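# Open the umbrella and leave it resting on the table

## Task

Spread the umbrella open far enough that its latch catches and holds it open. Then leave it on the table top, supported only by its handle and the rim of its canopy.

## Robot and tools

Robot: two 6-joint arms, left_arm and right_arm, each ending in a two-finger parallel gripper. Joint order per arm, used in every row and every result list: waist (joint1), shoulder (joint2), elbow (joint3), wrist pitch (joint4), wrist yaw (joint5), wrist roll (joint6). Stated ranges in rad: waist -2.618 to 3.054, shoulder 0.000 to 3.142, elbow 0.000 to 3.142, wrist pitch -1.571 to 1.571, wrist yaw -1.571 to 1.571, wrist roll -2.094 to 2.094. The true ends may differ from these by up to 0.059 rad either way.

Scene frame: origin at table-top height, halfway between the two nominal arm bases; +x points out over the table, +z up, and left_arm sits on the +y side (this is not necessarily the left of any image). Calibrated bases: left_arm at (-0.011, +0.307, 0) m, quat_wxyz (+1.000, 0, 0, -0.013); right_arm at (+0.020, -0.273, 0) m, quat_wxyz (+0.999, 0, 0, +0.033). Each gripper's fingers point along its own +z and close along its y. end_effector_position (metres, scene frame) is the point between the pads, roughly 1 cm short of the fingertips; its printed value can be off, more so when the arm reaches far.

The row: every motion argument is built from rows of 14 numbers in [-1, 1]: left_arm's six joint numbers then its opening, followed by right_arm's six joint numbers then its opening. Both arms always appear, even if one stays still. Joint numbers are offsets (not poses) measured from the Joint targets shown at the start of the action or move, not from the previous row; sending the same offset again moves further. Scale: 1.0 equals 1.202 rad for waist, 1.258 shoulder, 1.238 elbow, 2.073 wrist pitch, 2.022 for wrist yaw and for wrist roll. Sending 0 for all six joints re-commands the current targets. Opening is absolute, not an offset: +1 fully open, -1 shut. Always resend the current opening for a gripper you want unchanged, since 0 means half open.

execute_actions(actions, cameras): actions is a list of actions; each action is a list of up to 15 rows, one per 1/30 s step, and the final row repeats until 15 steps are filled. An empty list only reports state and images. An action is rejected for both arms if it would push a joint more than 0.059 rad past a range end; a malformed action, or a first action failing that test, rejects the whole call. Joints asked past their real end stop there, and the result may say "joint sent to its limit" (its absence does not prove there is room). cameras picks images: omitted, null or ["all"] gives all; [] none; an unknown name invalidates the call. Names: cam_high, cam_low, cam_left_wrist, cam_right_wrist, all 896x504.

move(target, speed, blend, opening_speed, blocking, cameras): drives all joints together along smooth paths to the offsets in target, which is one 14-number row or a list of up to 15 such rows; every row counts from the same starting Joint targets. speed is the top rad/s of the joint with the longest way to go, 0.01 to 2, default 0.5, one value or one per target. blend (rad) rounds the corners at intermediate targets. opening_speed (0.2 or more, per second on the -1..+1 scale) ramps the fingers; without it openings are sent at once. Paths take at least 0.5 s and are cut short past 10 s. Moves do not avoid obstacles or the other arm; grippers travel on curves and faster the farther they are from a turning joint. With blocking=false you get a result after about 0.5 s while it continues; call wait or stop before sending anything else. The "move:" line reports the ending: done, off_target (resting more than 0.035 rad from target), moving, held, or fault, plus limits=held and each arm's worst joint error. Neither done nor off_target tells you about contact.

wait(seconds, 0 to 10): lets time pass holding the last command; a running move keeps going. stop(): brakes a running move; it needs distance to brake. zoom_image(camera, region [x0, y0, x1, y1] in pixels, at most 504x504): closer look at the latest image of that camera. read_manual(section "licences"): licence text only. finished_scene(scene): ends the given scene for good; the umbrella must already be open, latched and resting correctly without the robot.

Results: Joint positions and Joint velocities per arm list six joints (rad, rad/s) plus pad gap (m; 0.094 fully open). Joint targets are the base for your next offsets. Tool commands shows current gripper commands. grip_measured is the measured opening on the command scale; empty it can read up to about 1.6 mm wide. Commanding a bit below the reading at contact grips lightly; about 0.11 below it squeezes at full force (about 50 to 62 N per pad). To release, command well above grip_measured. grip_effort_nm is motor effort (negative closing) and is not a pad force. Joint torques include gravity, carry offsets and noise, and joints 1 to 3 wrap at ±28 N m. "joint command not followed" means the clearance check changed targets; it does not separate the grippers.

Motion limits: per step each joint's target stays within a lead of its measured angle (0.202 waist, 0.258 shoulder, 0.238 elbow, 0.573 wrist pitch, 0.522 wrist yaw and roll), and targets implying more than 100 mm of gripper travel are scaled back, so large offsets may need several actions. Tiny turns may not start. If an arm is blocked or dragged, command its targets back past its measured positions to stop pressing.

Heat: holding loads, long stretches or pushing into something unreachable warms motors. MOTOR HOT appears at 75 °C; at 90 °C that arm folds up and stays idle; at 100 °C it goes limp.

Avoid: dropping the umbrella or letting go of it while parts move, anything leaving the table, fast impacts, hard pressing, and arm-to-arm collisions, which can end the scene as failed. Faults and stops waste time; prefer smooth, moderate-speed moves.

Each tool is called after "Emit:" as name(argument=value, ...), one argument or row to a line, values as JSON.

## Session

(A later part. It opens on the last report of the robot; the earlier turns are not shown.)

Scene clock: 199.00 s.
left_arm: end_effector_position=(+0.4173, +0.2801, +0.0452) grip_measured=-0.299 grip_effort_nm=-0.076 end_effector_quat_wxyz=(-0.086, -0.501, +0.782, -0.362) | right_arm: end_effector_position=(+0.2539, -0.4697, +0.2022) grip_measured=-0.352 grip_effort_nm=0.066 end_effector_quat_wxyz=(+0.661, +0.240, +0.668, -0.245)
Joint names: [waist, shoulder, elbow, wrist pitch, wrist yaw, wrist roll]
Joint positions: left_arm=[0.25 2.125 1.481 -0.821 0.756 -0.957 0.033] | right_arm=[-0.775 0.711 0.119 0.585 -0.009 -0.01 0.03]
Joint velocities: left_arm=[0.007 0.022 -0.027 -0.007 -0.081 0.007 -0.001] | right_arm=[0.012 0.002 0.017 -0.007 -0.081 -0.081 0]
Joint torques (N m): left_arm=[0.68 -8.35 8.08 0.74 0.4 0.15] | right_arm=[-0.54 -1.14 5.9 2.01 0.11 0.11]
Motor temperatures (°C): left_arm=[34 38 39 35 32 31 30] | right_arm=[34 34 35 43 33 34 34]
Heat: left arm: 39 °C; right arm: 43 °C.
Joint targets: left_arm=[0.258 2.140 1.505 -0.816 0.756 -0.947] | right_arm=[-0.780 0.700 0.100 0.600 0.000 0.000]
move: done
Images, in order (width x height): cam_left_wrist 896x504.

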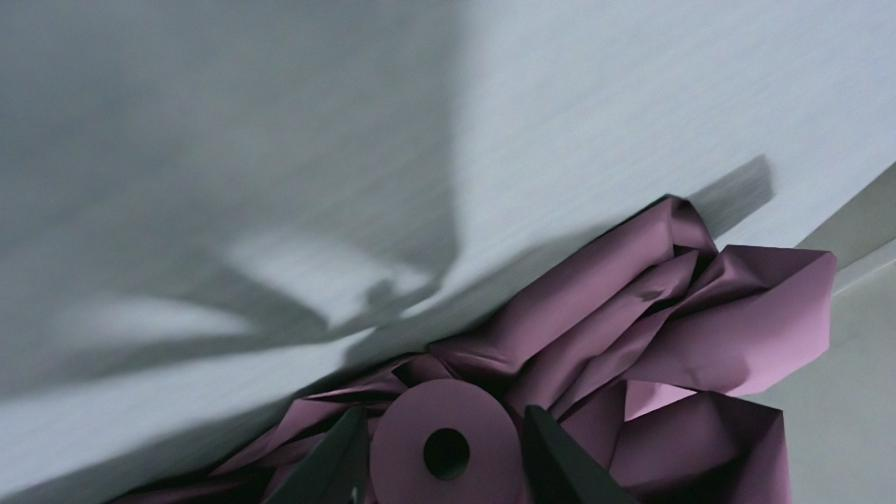

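Emit:
move(
  target=[0, 0, 0, 0, 0, 0, -0.93, 0, 0, 0, 0, 0, 0, -0.35],
  opening_speed=0.6,
  cameras=["cam_left_wrist", "cam_high"],
)

Emit:
zoom_image(
  camera="cam_left_wrist",
  region=[300, 300, 600, 504],
)

Scene clock: 203.30 s.
left_arm: end_effector_position=(+0.4174, +0.2803, +0.0451) grip_measured=-0.403 grip_effort_nm=-1.033 end_effector_quat_wxyz=(-0.085, -0.500, +0.782, -0.361) | right_arm: end_effector_position=(+0.2539, -0.4697, +0.2022) grip_measured=-0.352 grip_effort_nm=0.071 end_effector_quat_wxyz=(+0.661, +0.240, +0.668, -0.245)
Joint names: [waist, shoulder, elbow, wrist pitch, wrist yaw, wrist roll]
Joint positions: left_arm=[0.25 2.125 1.481 -0.82 0.755 -0.955 0.028] | right_arm=[-0.775 0.711 0.119 0.585 -0.009 -0.01 0.03]
Joint velocities: left_arm=[-0.002 0.012 0.002 -0.037 -0.051 0.007 -0.001] | right_arm=[0.002 -0.002 0.002 -0.022 0.007 0.051 0]
Joint torques (N m): left_arm=[0.69 -8.35 8.09 0.73 0.41 0.14] | right_arm=[-0.5 -1.1 5.97 2.02 0.11 0.11]
Motor temperatures (°C): left_arm=[34 38 40 35 32 31 31] | right_arm=[34 34 35 43 33 34 34]
Heat: left arm: 40 °C; right arm: 43 °C.
Joint targets: left_arm=[0.258 2.140 1.505 -0.816 0.756 -0.947] | right_arm=[-0.780 0.700 0.100 0.600 0.000 0.000]
move: done
Images, in order (width x height): cam_high 896x504, cam_left_wrist 896x504.

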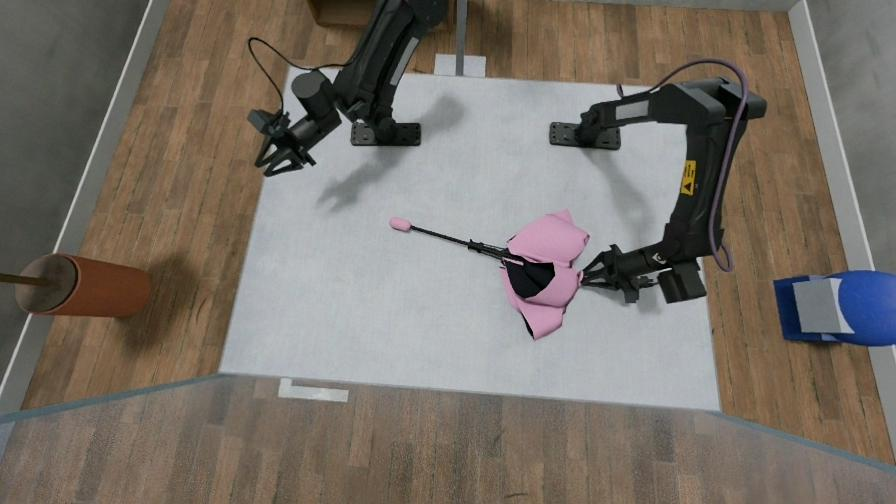

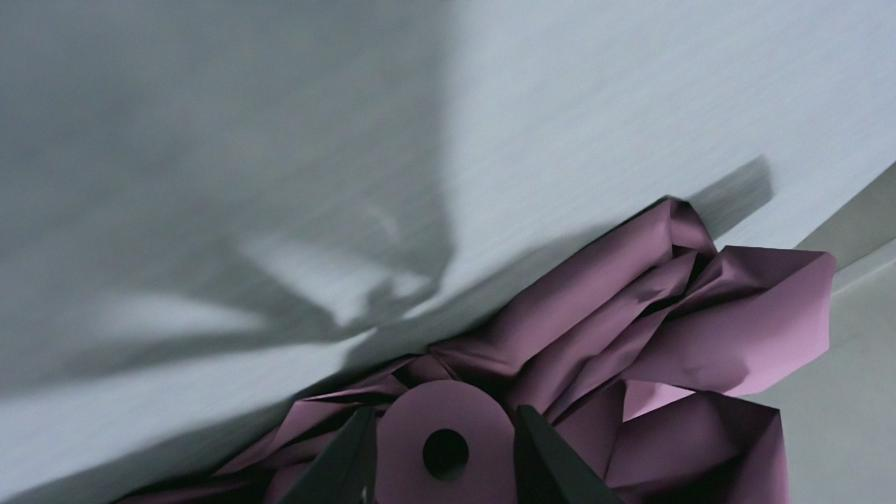

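Scaled by 1.680 from the camera's 896x504 image, which has a finer 1280x720 frame.

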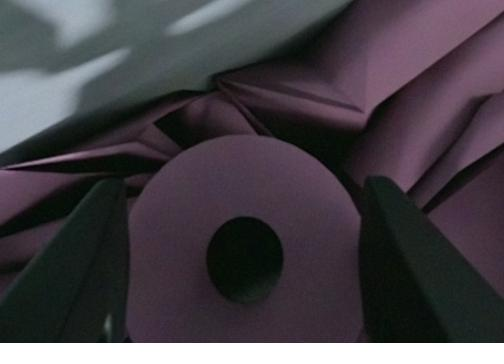

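Emit:
execute_actions(
  actions=[
    [[0,0,0,0,0,0,-0.28, 0,0,0,0,0,0,-0.35]],
  ],
  cameras=[],
)

Emit:
move(
  target=[0.0079, -0.0079, 0.0097, -0.0246, 0, 0.0069, -0.28, 0, 0, 0, 0, 0, 0, -0.35],
  speed=0.3,
  cameras=["cam_left_wrist"],
)

Emit:
zoom_image(
  camera="cam_left_wrist",
  region=[300, 300, 600, 504],
)

Scene clock: 229.30 s.
left_arm: end_effector_position=(+0.4174, +0.2803, +0.0450) grip_measured=-0.281 grip_effort_nm=0.071 end_effector_quat_wxyz=(-0.085, -0.500, +0.782, -0.361) | right_arm: end_effector_position=(+0.2539, -0.4697, +0.2023) grip_measured=-0.352 grip_effort_nm=0.071 end_effector_quat_wxyz=(+0.661, +0.240, +0.668, -0.245)
Joint names: [waist, shoulder, elbow, wrist pitch, wrist yaw, wrist roll]
Joint positions: left_arm=[0.25 2.125 1.481 -0.82 0.754 -0.955 0.034] | right_arm=[-0.775 0.711 0.119 0.585 -0.009 -0.01 0.03]
Joint velocities: left_arm=[-0.012 0.022 -0.012 0.022 -0.022 -0.007 0] | right_arm=[-0.007 0.002 -0.002 -0.022 -0.037 0.066 0.001]
Joint torques (N m): left_arm=[0.7 -8.35 8.09 0.73 0.41 0.14] | right_arm=[-0.54 -1.14 5.87 2.03 0.11 0.1]
Motor temperatures (°C): left_arm=[34 38 40 35 32 31 32] | right_arm=[34 34 35 45 33 34 34]
Heat: left arm: 40 °C; right arm: 45 °C.
Joint targets: left_arm=[0.258 2.140 1.505 -0.816 0.756 -0.947] | right_arm=[-0.780 0.700 0.100 0.600 0.000 0.000]
No camera images: "cameras" was empty.

Scene clock: 230.23 s.
left_arm: end_effector_position=(+0.4142, +0.2840, +0.0471) grip_measured=-0.281 grip_effort_nm=0.061 end_effector_quat_wxyz=(-0.091, -0.503, +0.781, -0.359) | right_arm: end_effector_position=(+0.2539, -0.4697, +0.2023) grip_measured=-0.352 grip_effort_nm=0.066 end_effector_quat_wxyz=(+0.661, +0.240, +0.668, -0.245)
Joint names: [waist, shoulder, elbow, wrist pitch, wrist yaw, wrist roll]
Joint positions: left_arm=[0.261 2.125 1.492 -0.855 0.754 -0.943 0.034] | right_arm=[-0.775 0.711 0.119 0.585 -0.009 -0.01 0.03]
Joint velocities: left_arm=[-0.007 0.007 0.002 -0.037 0.095 0.022 -0.001] | right_arm=[0.027 -0.017 -0.012 -0.037 -0.022 0.022 0]
Joint torques (N m): left_arm=[0.58 -9.05 8.13 0.51 0.42 0.15] | right_arm=[-0.53 -1.14 5.93 2.03 0.1 0.11]
Motor temperatures (°C): left_arm=[34 38 40 35 32 31 32] | right_arm=[34 34 35 45 33 34 34]
Heat: left arm: 40 °C; right arm: 45 °C.
Joint targets: left_arm=[0.268 2.130 1.517 -0.868 0.756 -0.933] | right_arm=[-0.780 0.700 0.100 0.600 0.000 0.000]
move: done
Images, in order (width x height): cam_left_wrist 896x504.

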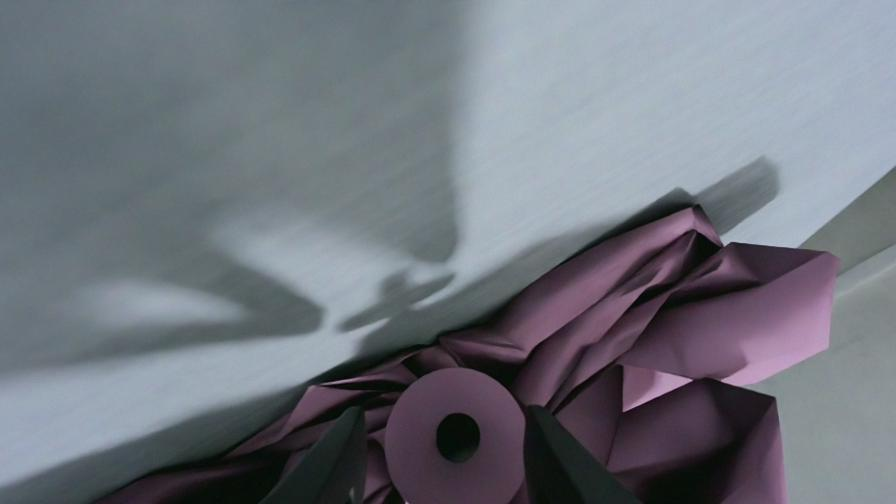

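Scaled by 1.680 from the camera's 896x504 image, which has a finer 1280x720 frame.

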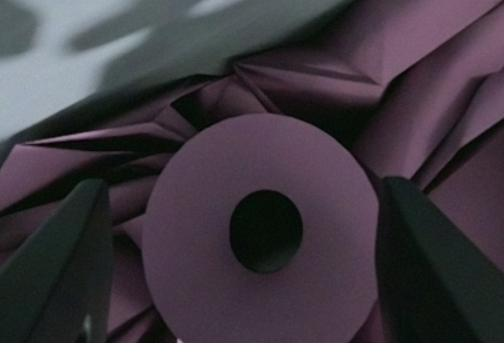

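Emit:
move(
  target=[-0.0197, 0, 0, 0, 0, 0, -0.28, 0, 0, 0, 0, 0, 0, -0.35],
  speed=0.3,
  cameras=["cam_left_wrist"],
)

Emit:
zoom_image(
  camera="cam_left_wrist",
  region=[300, 300, 600, 504],
)

Scene clock: 240.20 s.
left_arm: end_effector_position=(+0.4138, +0.2796, +0.0471) grip_measured=-0.281 grip_effort_nm=0.071 end_effector_quat_wxyz=(-0.093, -0.499, +0.783, -0.358) | right_arm: end_effector_position=(+0.2539, -0.4697, +0.2023) grip_measured=-0.352 grip_effort_nm=0.076 end_effector_quat_wxyz=(+0.661, +0.240, +0.668, -0.245)
Joint names: [waist, shoulder, elbow, wrist pitch, wrist yaw, wrist roll]
Joint positions: left_arm=[0.251 2.125 1.492 -0.856 0.754 -0.942 0.034] | right_arm=[-0.775 0.711 0.119 0.585 -0.009 -0.01 0.03]
Joint velocities: left_arm=[0.017 0.002 0.002 -0.066 0.007 -0.066 -0.001] | right_arm=[0.012 -0.007 -0.002 -0.051 0.007 -0.022 0]
Joint torques (N m): left_arm=[-0.55 -9.05 8.14 0.53 0.41 0.15] | right_arm=[-0.51 -1.1 5.93 2.02 0.11 0.1]
Motor temperatures (°C): left_arm=[34 39 40 35 32 31 31] | right_arm=[34 34 35 45 33 34 34]
Heat: left arm: 40 °C; right arm: 45 °C.
Joint targets: left_arm=[0.244 2.130 1.517 -0.867 0.756 -0.933] | right_arm=[-0.780 0.700 0.100 0.600 0.000 0.000]
move: done
Images, in order (width x height): cam_left_wrist 896x504.

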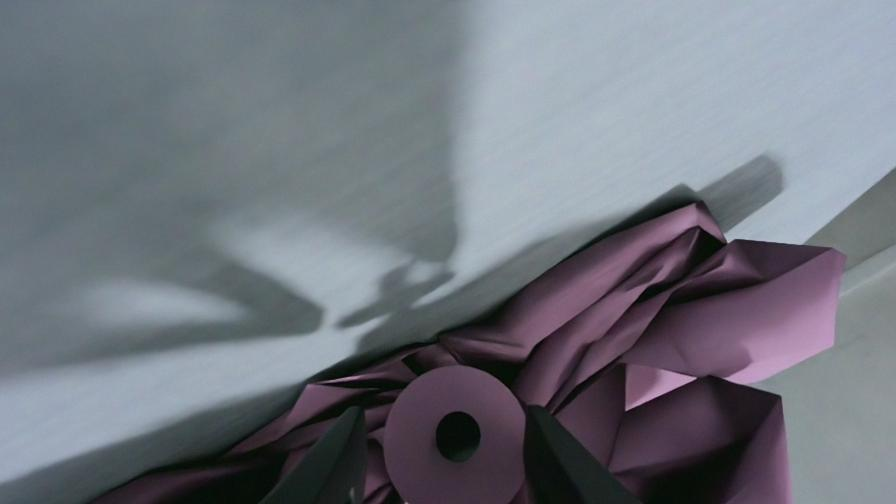

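Scaled by 1.680 from the camera's 896x504 image, which has a finer 1280x720 frame.

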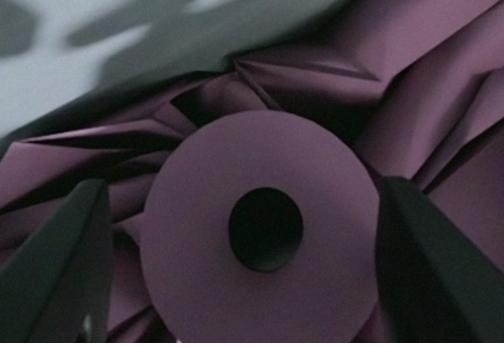

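Emit:
execute_actions(
  actions=[
    [[0,0,0,0,0,0,0.1, 0,0,0,0,0,0,-0.35]],
  ],
  cameras=["cam_left_wrist"],
)

Emit:
zoom_image(
  camera="cam_left_wrist",
  region=[300, 300, 600, 504],
)

Scene clock: 243.83 s.
left_arm: end_effector_position=(+0.4137, +0.2796, +0.0471) grip_measured=+0.099 grip_effort_nm=0.076 end_effector_quat_wxyz=(-0.094, -0.499, +0.784, -0.358) | right_arm: end_effector_position=(+0.2539, -0.4697, +0.2023) grip_measured=-0.352 grip_effort_nm=0.071 end_effector_quat_wxyz=(+0.661, +0.240, +0.668, -0.245)
Joint names: [waist, shoulder, elbow, wrist pitch, wrist yaw, wrist roll]
Joint positions: left_arm=[0.251 2.125 1.492 -0.856 0.754 -0.942 0.052] | right_arm=[-0.775 0.711 0.119 0.585 -0.009 -0.01 0.03]
Joint velocities: left_arm=[-0.012 -0.007 -0.007 0.022 -0.022 0.022 0] | right_arm=[-0.012 0.002 -0.002 -0.037 -0.066 0.007 -0.001]
Joint torques (N m): left_arm=[-0.57 -9.06 8.14 0.52 0.41 0.14] | right_arm=[-0.5 -1.13 5.89 2.02 0.12 0.11]
Motor temperatures (°C): left_arm=[34 39 40 35 32 31 31] | right_arm=[34 34 35 45 33 34 34]
Heat: left arm: 40 °C; right arm: 45 °C.
Joint targets: left_arm=[0.244 2.130 1.517 -0.867 0.756 -0.933] | right_arm=[-0.780 0.700 0.100 0.600 0.000 0.000]
Images, in order (width x height): cam_left_wrist 896x504.

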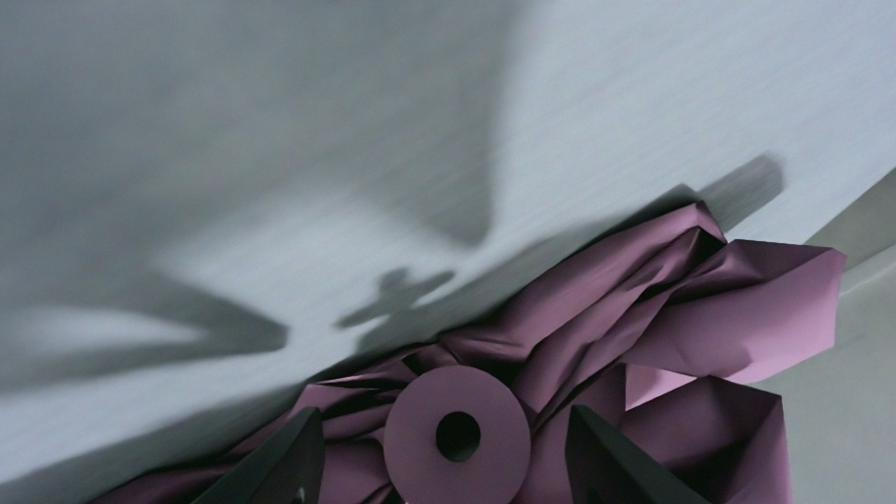

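Scaled by 1.680 from the camera's 896x504 image, which has a finer 1280x720 frame.

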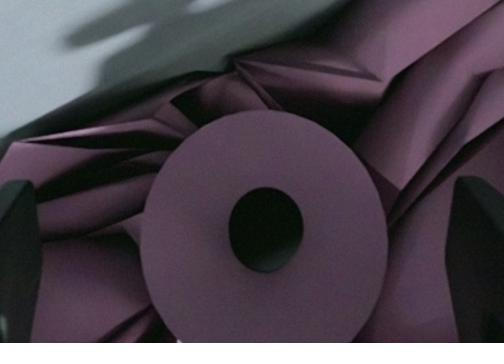

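Emit:
move(
  target=[0, 0, 0, 0, 0, 0, -0.93, 0, 0, 0, 0, 0, 0, -0.35],
  opening_speed=0.7,
  cameras=["cam_left_wrist", "cam_high"],
)

Emit:
zoom_image(
  camera="cam_left_wrist",
  region=[300, 300, 600, 504],
)

Scene clock: 256.43 s.
left_arm: end_effector_position=(+0.4137, +0.2796, +0.0471) grip_measured=-0.874 grip_effort_nm=-1.004 end_effector_quat_wxyz=(-0.094, -0.499, +0.784, -0.358) | right_arm: end_effector_position=(+0.2539, -0.4697, +0.2023) grip_measured=-0.352 grip_effort_nm=0.071 end_effector_quat_wxyz=(+0.661, +0.240, +0.668, -0.245)
Joint names: [waist, shoulder, elbow, wrist pitch, wrist yaw, wrist roll]
Joint positions: left_arm=[0.251 2.125 1.492 -0.856 0.754 -0.942 0.006] | right_arm=[-0.775 0.711 0.119 0.585 -0.009 -0.01 0.03]
Joint velocities: left_arm=[0.002 0.012 -0.002 -0.007 -0.051 0.037 0] | right_arm=[-0.002 -0.002 -0.002 0.066 -0.007 0.007 0]
Joint torques (N m): left_arm=[-0.54 -9.06 8.14 0.52 0.42 0.14] | right_arm=[-0.51 -1.1 5.89 2.01 0.11 0.12]
Motor temperatures (°C): left_arm=[34 39 40 35 32 31 31] | right_arm=[34 34 35 46 33 34 34]
Heat: left arm: 40 °C; right arm: 46 °C.
Joint targets: left_arm=[0.244 2.130 1.517 -0.867 0.756 -0.933] | right_arm=[-0.780 0.700 0.100 0.600 0.000 0.000]
move: done
Images, in order (width x height): cam_high 896x504, cam_left_wrist 896x504.

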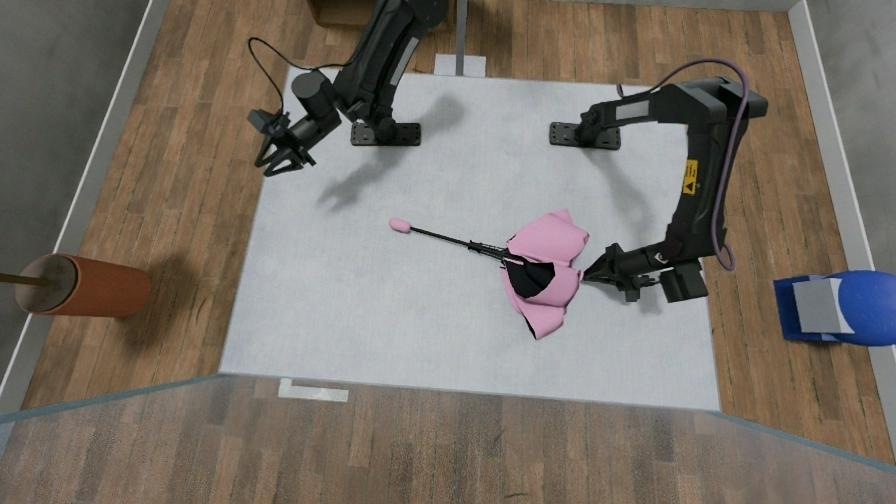

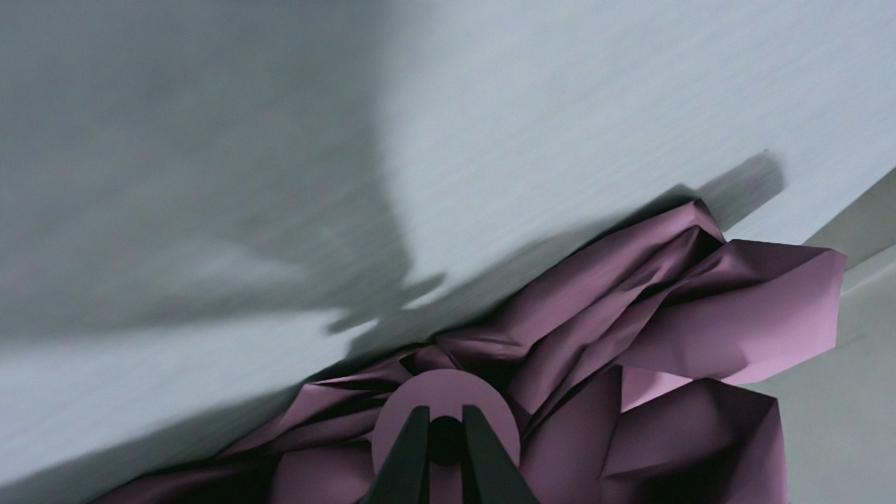

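Scaled by 1.680 from the camera's 896x504 image, which has a finer 1280x720 frame.

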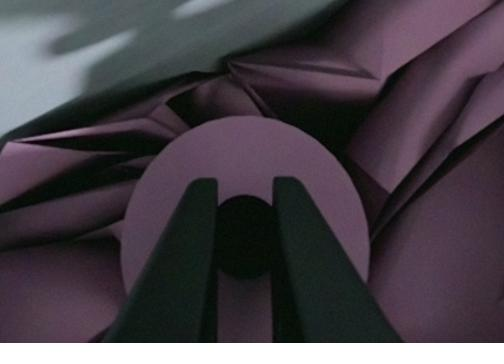

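Emit:
move(
  target=[-0.0033, 0.0199, 0, 0, 0, 0, -0.1, 0, 0, 0, 0, 0, 0, -0.35],
  speed=0.3,
  cameras=["cam_left_wrist"],
)

Emit:
zoom_image(
  camera="cam_left_wrist",
  region=[300, 300, 600, 504],
)

Scene clock: 269.97 s.
left_arm: end_effector_position=(+0.4131, +0.2779, +0.0447) grip_measured=-0.101 grip_effort_nm=0.071 end_effector_quat_wxyz=(-0.097, -0.499, +0.784, -0.356) | right_arm: end_effector_position=(+0.2539, -0.4697, +0.2023) grip_measured=-0.352 grip_effort_nm=0.071 end_effector_quat_wxyz=(+0.661, +0.240, +0.668, -0.245)
Joint names: [waist, shoulder, elbow, wrist pitch, wrist yaw, wrist roll]
Joint positions: left_arm=[0.247 2.131 1.492 -0.857 0.754 -0.942 0.042] | right_arm=[-0.775 0.711 0.119 0.585 -0.009 -0.01 0.03]
Joint velocities: left_arm=[-0.017 0.002 -0.012 0.051 0.081 0.037 0] | right_arm=[-0.007 -0.017 0.007 -0.007 0.022 -0.154 0.001]
Joint torques (N m): left_arm=[-0.57 -7.72 8.1 0.52 0.42 0.14] | right_arm=[-0.53 -1.1 5.9 2.01 0.11 0.11]
Motor temperatures (°C): left_arm=[34 39 40 34 32 31 32] | right_arm=[34 33 35 46 33 34 34]
Heat: left arm: 40 °C; right arm: 46 °C.
Joint targets: left_arm=[0.240 2.155 1.517 -0.868 0.756 -0.933] | right_arm=[-0.780 0.700 0.100 0.600 0.000 0.000]
move: done
Images, in order (width x height): cam_left_wrist 896x504.

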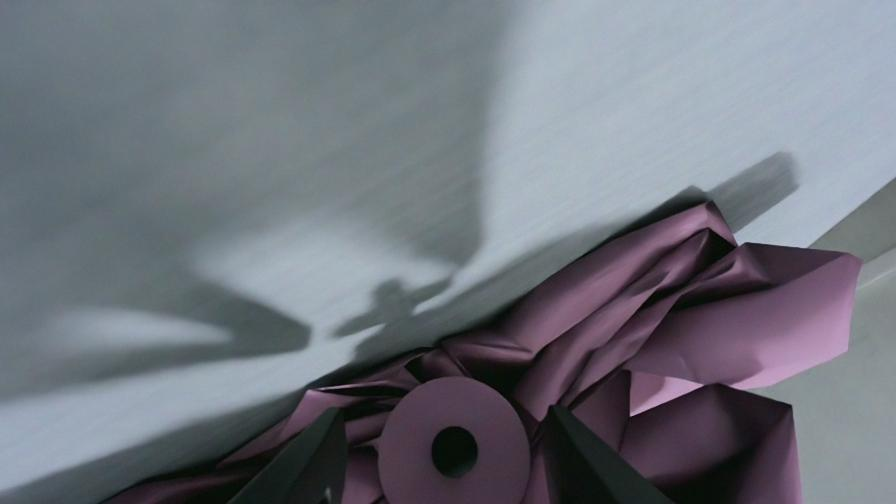

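Scaled by 1.680 from the camera's 896x504 image, which has a finer 1280x720 frame.

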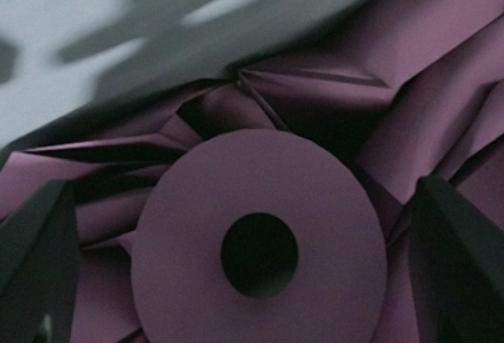

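Emit:
move(
  target=[0, 0, 0.0081, 0, 0, 0, -0.1, 0, 0, 0, 0, 0, 0, -0.35],
  speed=0.3,
  cameras=["cam_left_wrist"],
)

Emit:
zoom_image(
  camera="cam_left_wrist",
  region=[300, 300, 600, 504],
)

Scene clock: 274.30 s.
left_arm: end_effector_position=(+0.4158, +0.2785, +0.0472) grip_measured=-0.101 grip_effort_nm=0.076 end_effector_quat_wxyz=(-0.093, -0.497, +0.785, -0.358) | right_arm: end_effector_position=(+0.2539, -0.4697, +0.2023) grip_measured=-0.352 grip_effort_nm=0.076 end_effector_quat_wxyz=(+0.661, +0.240, +0.668, -0.245)
Joint names: [waist, shoulder, elbow, wrist pitch, wrist yaw, wrist roll]
Joint positions: left_arm=[0.247 2.131 1.502 -0.858 0.754 -0.942 0.042] | right_arm=[-0.775 0.711 0.119 0.585 -0.009 -0.01 0.03]
Joint velocities: left_arm=[-0.002 -0.012 0.017 -0.022 0.022 0.037 0.001] | right_arm=[-0.022 -0.002 -0.022 0.007 -0.007 0.007 -0.001]
Joint torques (N m): left_arm=[-0.55 -7.72 8.09 0.55 0.42 0.14] | right_arm=[-0.5 -1.14 5.94 2.03 0.11 0.11]
Motor temperatures (°C): left_arm=[34 39 40 34 32 31 31] | right_arm=[34 33 35 46 33 34 34]
Heat: left arm: 40 °C; right arm: 46 °C.
Joint targets: left_arm=[0.240 2.155 1.527 -0.867 0.756 -0.933] | right_arm=[-0.780 0.700 0.100 0.600 0.000 0.000]
move: done
Images, in order (width x height): cam_left_wrist 896x504.

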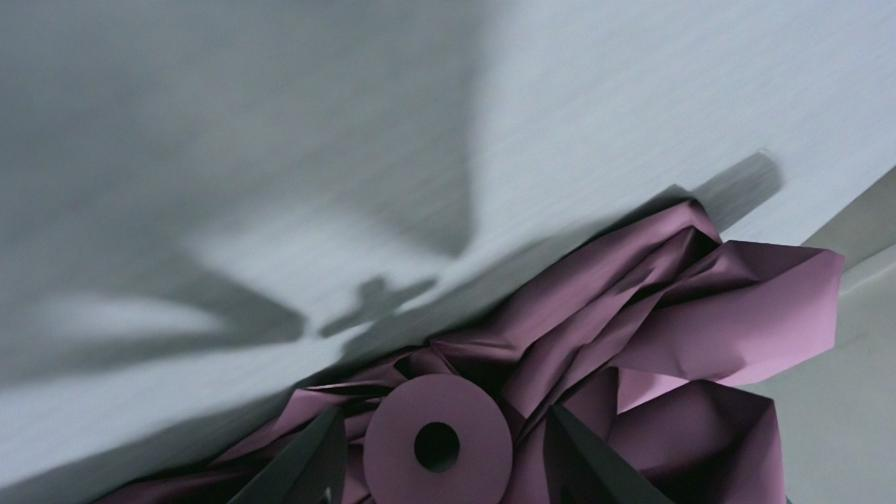

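Scaled by 1.680 from the camera's 896x504 image, which has a finer 1280x720 frame.

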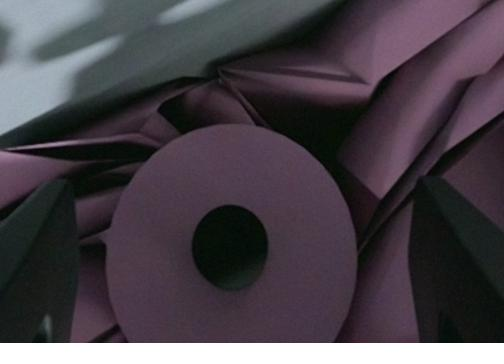

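Emit:
move(
  target=[0, 0, 0, 0, 0, 0, -0.93, 0, 0, 0, 0, 0, 0, -0.35],
  opening_speed=0.7,
  cameras=["cam_left_wrist"],
)

Emit:
zoom_image(
  camera="cam_left_wrist",
  region=[300, 300, 600, 504],
)

Scene clock: 278.27 s.
left_arm: end_effector_position=(+0.4161, +0.2788, +0.0474) grip_measured=-0.877 grip_effort_nm=-1.013 end_effector_quat_wxyz=(-0.093, -0.498, +0.785, -0.357) | right_arm: end_effector_position=(+0.2539, -0.4697, +0.2023) grip_measured=-0.352 grip_effort_nm=0.076 end_effector_quat_wxyz=(+0.661, +0.240, +0.668, -0.245)
Joint names: [waist, shoulder, elbow, wrist pitch, wrist yaw, wrist roll]
Joint positions: left_arm=[0.247 2.131 1.504 -0.859 0.752 -0.942 0.006] | right_arm=[-0.775 0.711 0.119 0.585 -0.009 -0.01 0.03]
Joint velocities: left_arm=[-0.017 -0.012 -0.007 0.007 0.066 -0.037 0] | right_arm=[0.012 0.007 -0.007 -0.037 -0.037 0.007 0]
Joint torques (N m): left_arm=[-0.58 -7.8 7.95 0.56 0.43 0.15] | right_arm=[-0.53 -1.1 5.86 2.02 0.11 0.12]
Motor temperatures (°C): left_arm=[34 39 40 34 32 31 31] | right_arm=[34 33 35 47 33 34 34]
Heat: left arm: 40 °C; right arm: 47 °C.
Joint targets: left_arm=[0.240 2.155 1.527 -0.867 0.756 -0.933] | right_arm=[-0.780 0.700 0.100 0.600 0.000 0.000]
move: done
Images, in order (width x height): cam_left_wrist 896x504.

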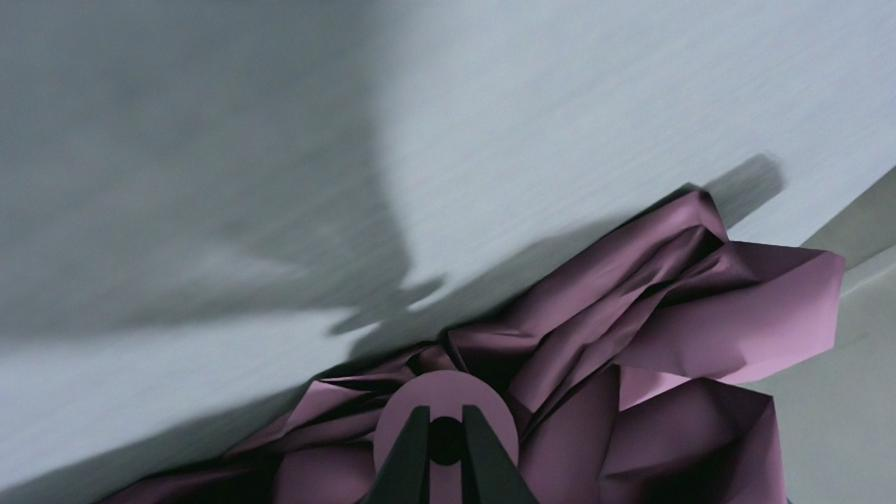

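Scaled by 1.680 from the camera's 896x504 image, which has a finer 1280x720 frame.

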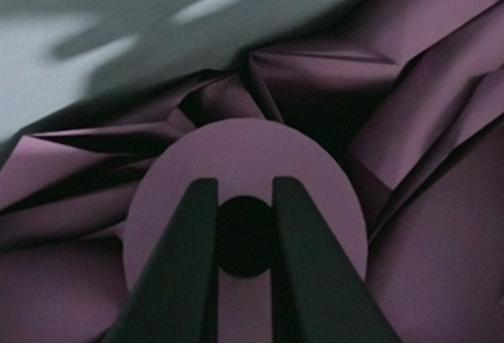

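Emit:
move(
  target=[
    [-0.1481, -0.4944, -0.1389, 0.0907, -0.0870, -0.0020, -0.93, 0, 0.2, 0.445, -0.483, 0, 0, -0.35],
    [-0.5624, -0.5019, 0.3075, -0.0024, -0.2743, 0.1187, -0.93, 0, 0.3975, 0.8885, -0.9648, 0, 0, -0.35],
  ],
  speed=0.35,
  blend=0.05,
)

Scene clock: 320.63 s.
left_arm: end_effector_position=(+0.3632, +0.0802, +0.3920) grip_measured=-0.878 grip_effort_nm=-1.038 end_effector_quat_wxyz=(+0.354, -0.059, +0.865, -0.350) | right_arm: end_effector_position=(+0.1804, -0.4068, +0.1724) grip_measured=-0.352 grip_effort_nm=0.076 end_effector_quat_wxyz=(+0.076, +0.341, +0.937, -0.024)
Joint names: [waist, shoulder, elbow, wrist pitch, wrist yaw, wrist roll]
Joint positions: left_arm=[-0.432 1.548 1.876 -0.871 0.218 -0.717 0.006] | right_arm=[-0.775 1.194 1.168 -1.385 -0.009 -0.01 0.03]
Joint velocities: left_arm=[-0.017 -0.012 -0.007 0.022 -0.022 -0.051 -0.001] | right_arm=[0.007 -0.002 0.007 -0.022 0.007 -0.007 0.001]
Joint torques (N m): left_arm=[-0.34 -7.45 9.47 2.16 -0.11 0.32] | right_arm=[-0.47 -1.94 9.31 0.51 0.12 0.11]
Motor temperatures (°C): left_arm=[34 39 41 35 32 31 33] | right_arm=[34 33 35 46 33 34 34]
Heat: left arm: 41 °C; right arm: 46 °C.
Joint targets: left_arm=[-0.436 1.523 1.908 -0.872 0.202 -0.693] | right_arm=[-0.780 1.200 1.200 -1.400 0.000 0.000]
move: done

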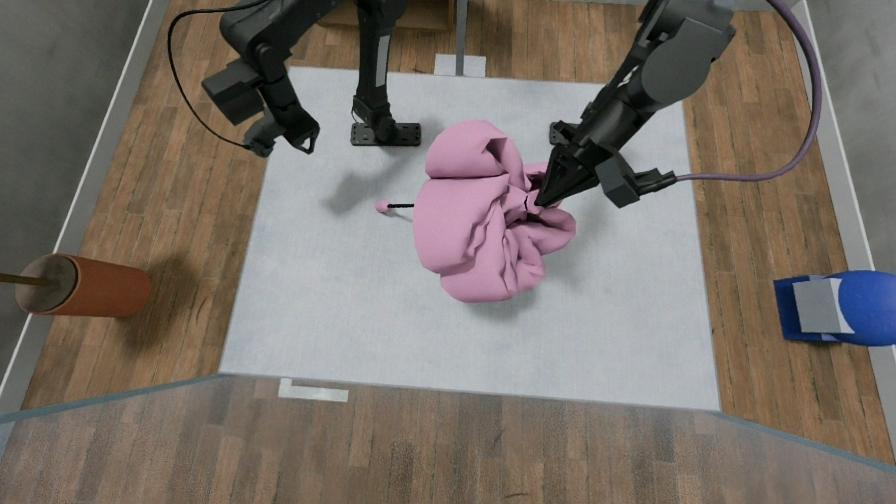

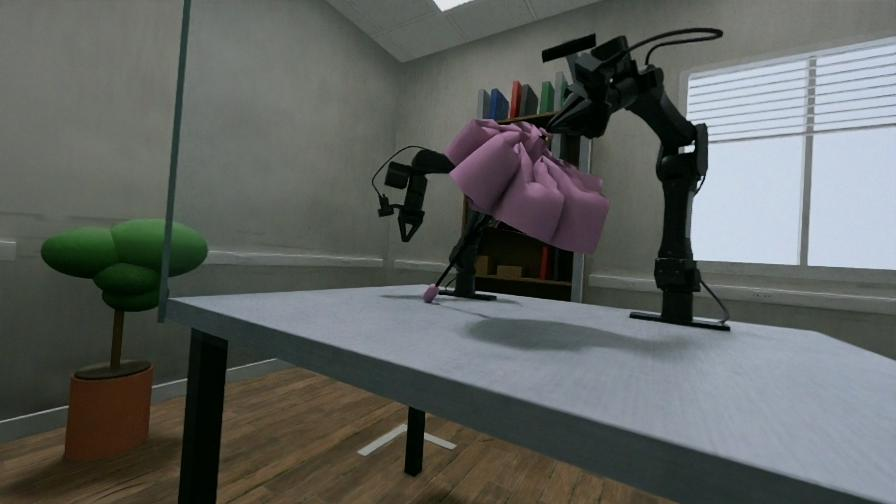

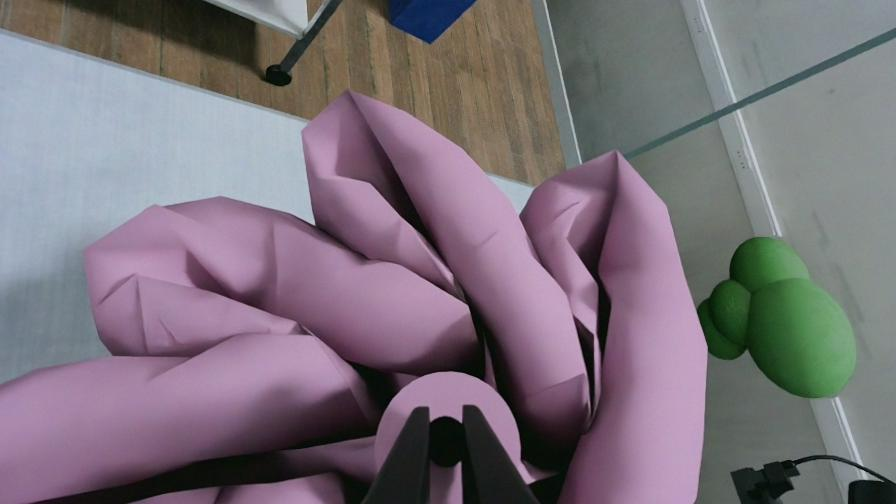

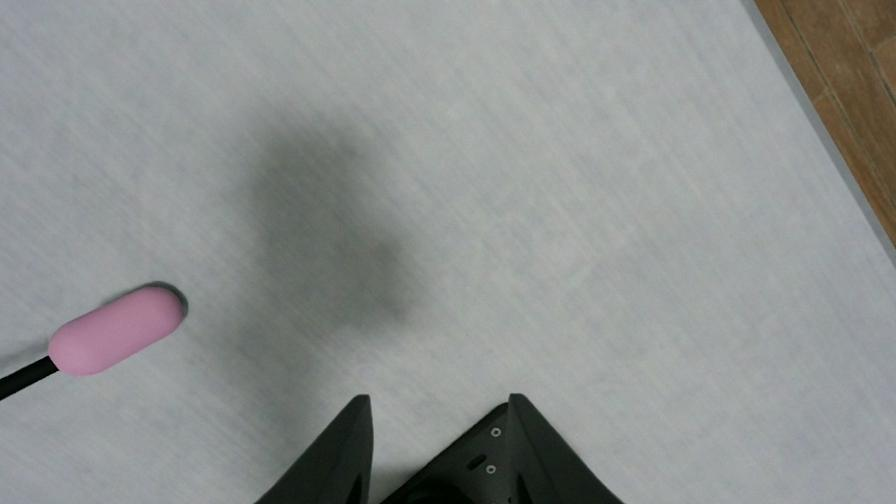

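Emit:
move(
  target=[0.2255, -0.0445, -0.0754, -0.0299, 0.1212, 0.0722, -0.93, 0.389, 0.0838, -0.5292, 0.7843, -0.3403, -0.0356, 0.0],
  speed=0.6,
)

Scene clock: 355.87 s.
left_arm: end_effector_position=(+0.3679, +0.1531, +0.3866) grip_measured=-0.878 grip_effort_nm=-1.033 end_effector_quat_wxyz=(+0.345, -0.059, +0.868, -0.351) | right_arm: end_effector_position=(+0.3895, -0.2521, +0.1481) grip_measured=-0.002 grip_effort_nm=0.081 end_effector_quat_wxyz=(+0.510, -0.086, +0.830, +0.208)
Joint names: [waist, shoulder, elbow, wrist pitch, wrist yaw, wrist roll]
Joint positions: left_arm=[-0.173 1.495 1.828 -0.941 0.445 -0.57 0.006] | right_arm=[-0.316 1.297 0.563 0.21 -0.67 -0.06 0.047]
Joint velocities: left_arm=[0.002 0.007 0.002 0.037 0.051 0.051 0.001] | right_arm=[-0.002 -0.007 0.007 0.007 -0.037 0.037 0.001]
Joint torques (N m): left_arm=[0.7 -7.16 5.64 2.14 0.15 0.31] | right_arm=[0.4 -3.08 5.44 1.81 -0.41 -0.1]
Motor temperatures (°C): left_arm=[34 38 43 38 32 31 33] | right_arm=[34 33 36 41 33 34 34]
Heat: left arm: 43 °C; right arm: 41 °C.
Joint targets: left_arm=[-0.165 1.468 1.815 -0.934 0.447 -0.547] | right_arm=[-0.312 1.305 0.545 0.226 -0.688 -0.072]
move: done

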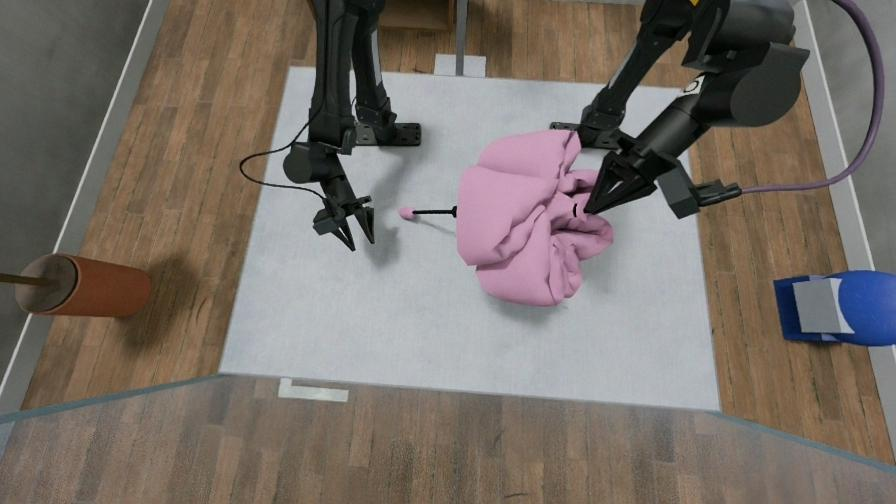

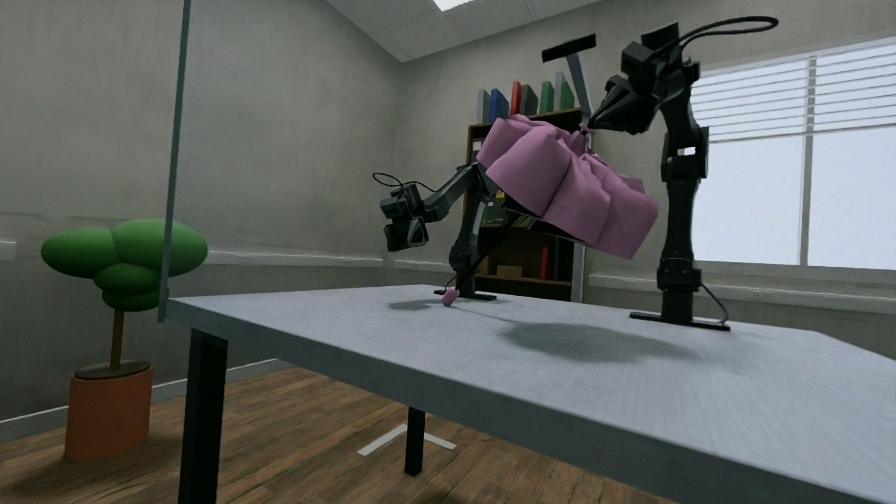

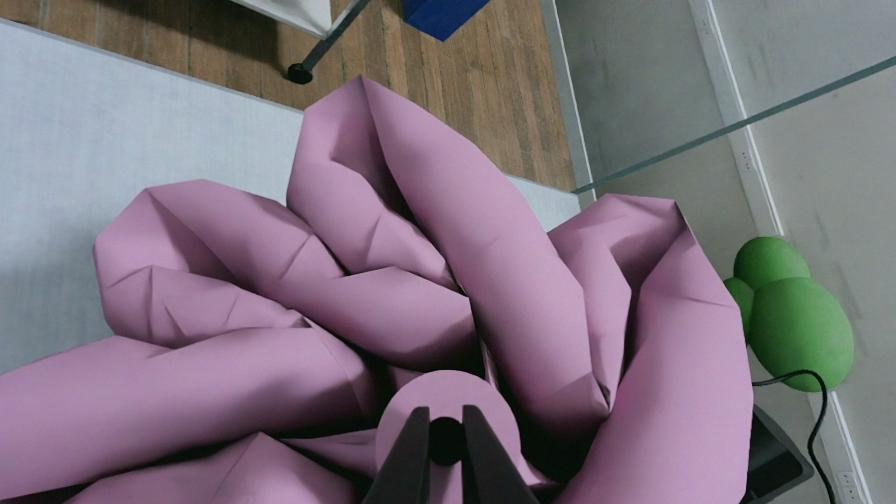

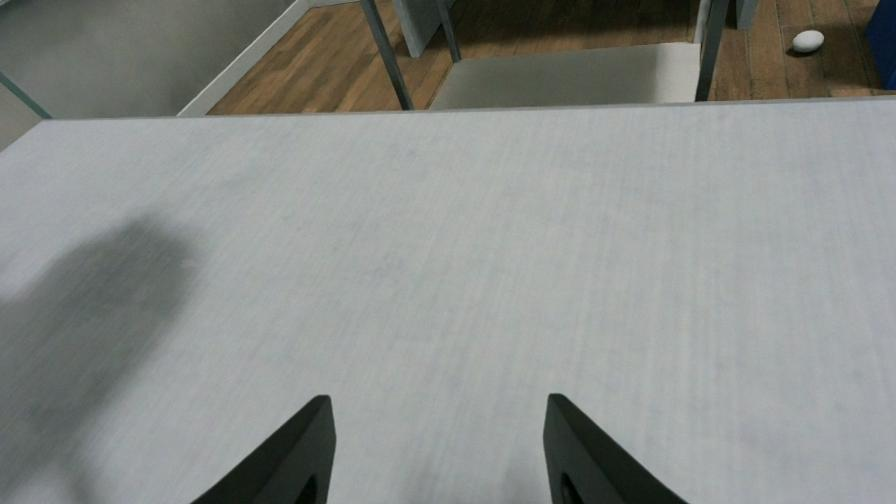

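Emit:
execute_actions(
  actions=[],
)

Scene clock: 378.13 s.
left_arm: end_effector_position=(+0.3679, +0.1531, +0.3866) grip_measured=-0.878 grip_effort_nm=-1.028 end_effector_quat_wxyz=(+0.346, -0.059, +0.868, -0.351) | right_arm: end_effector_position=(+0.3896, -0.2520, +0.1483) grip_measured=-0.002 grip_effort_nm=0.076 end_effector_quat_wxyz=(+0.511, -0.086, +0.830, +0.208)
Joint names: [waist, shoulder, elbow, wrist pitch, wrist yaw, wrist roll]
Joint positions: left_arm=[-0.173 1.495 1.828 -0.941 0.445 -0.57 0.006] | right_arm=[-0.316 1.297 0.563 0.211 -0.67 -0.06 0.047]
Joint velocities: left_arm=[0.007 -0.012 -0.002 0.022 0.095 -0.037 0] | right_arm=[0.022 -0.012 -0.007 0.037 0.051 0.022 0]
Joint torques (N m): left_arm=[0.7 -7.15 5.67 2.14 0.15 0.31] | right_arm=[0.4 -3.1 5.48 1.79 -0.4 -0.11]
Motor temperatures (°C): left_arm=[34 39 40 39 32 31 33] | right_arm=[34 33 36 43 33 34 34]
Heat: left arm: 40 °C; right arm: 43 °C.
Joint targets: left_arm=[-0.165 1.468 1.815 -0.934 0.447 -0.547] | right_arm=[-0.312 1.305 0.545 0.226 -0.688 -0.072]
Tool commands: left_gripper/opening=-0.93 right_gripper/opening=+0.0

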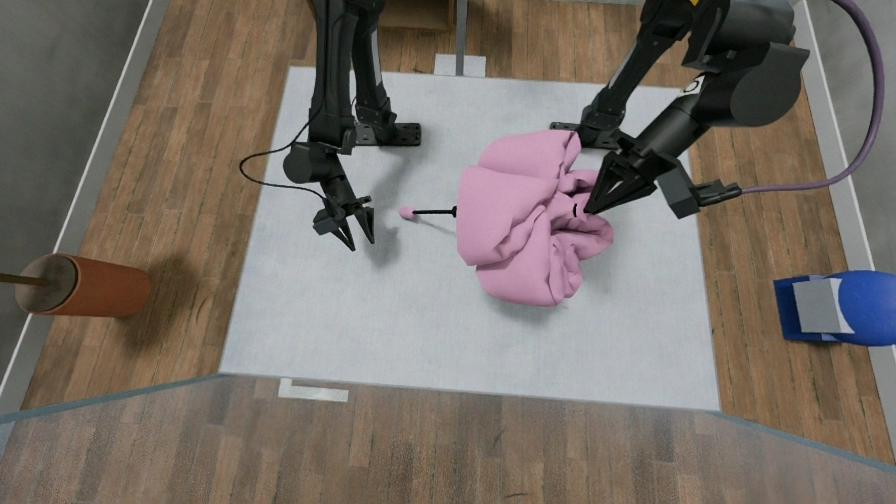

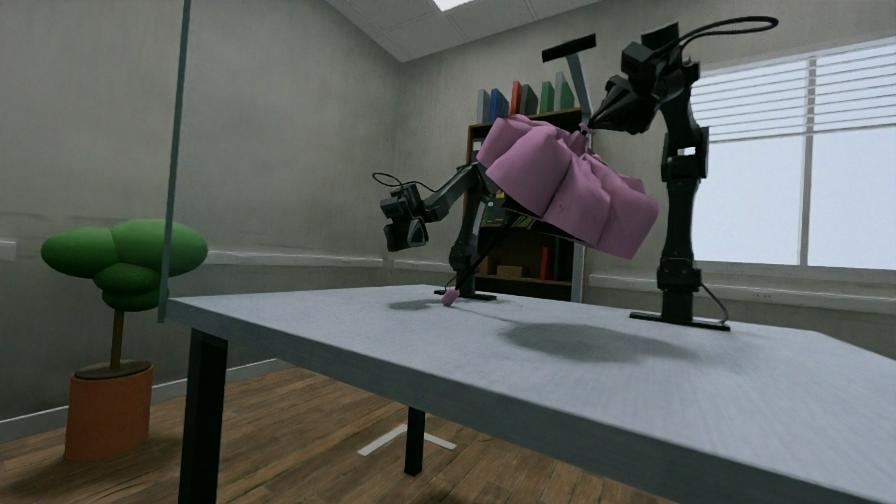

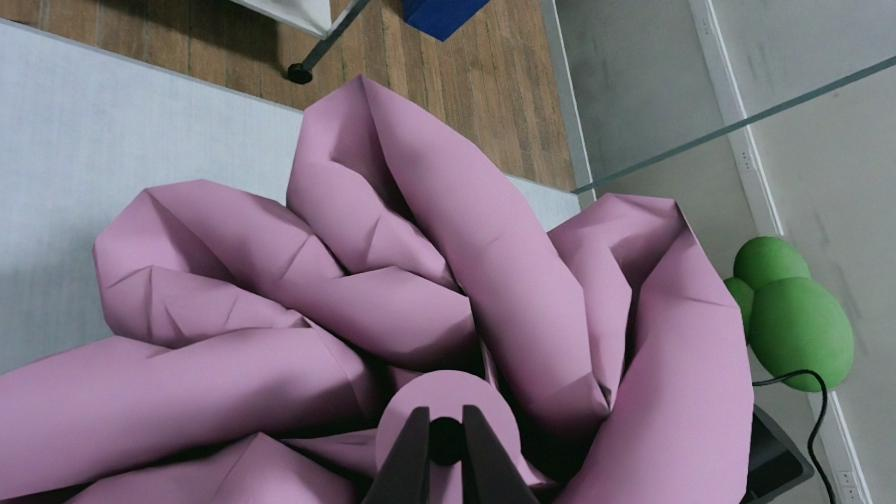

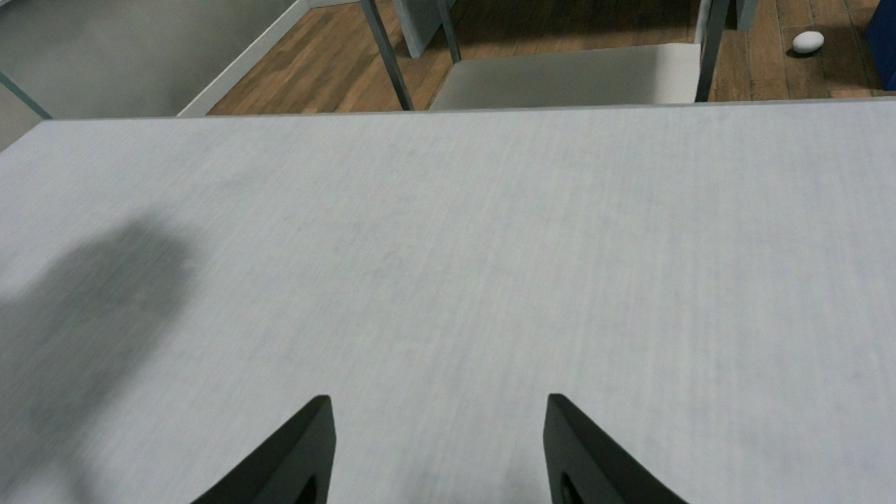

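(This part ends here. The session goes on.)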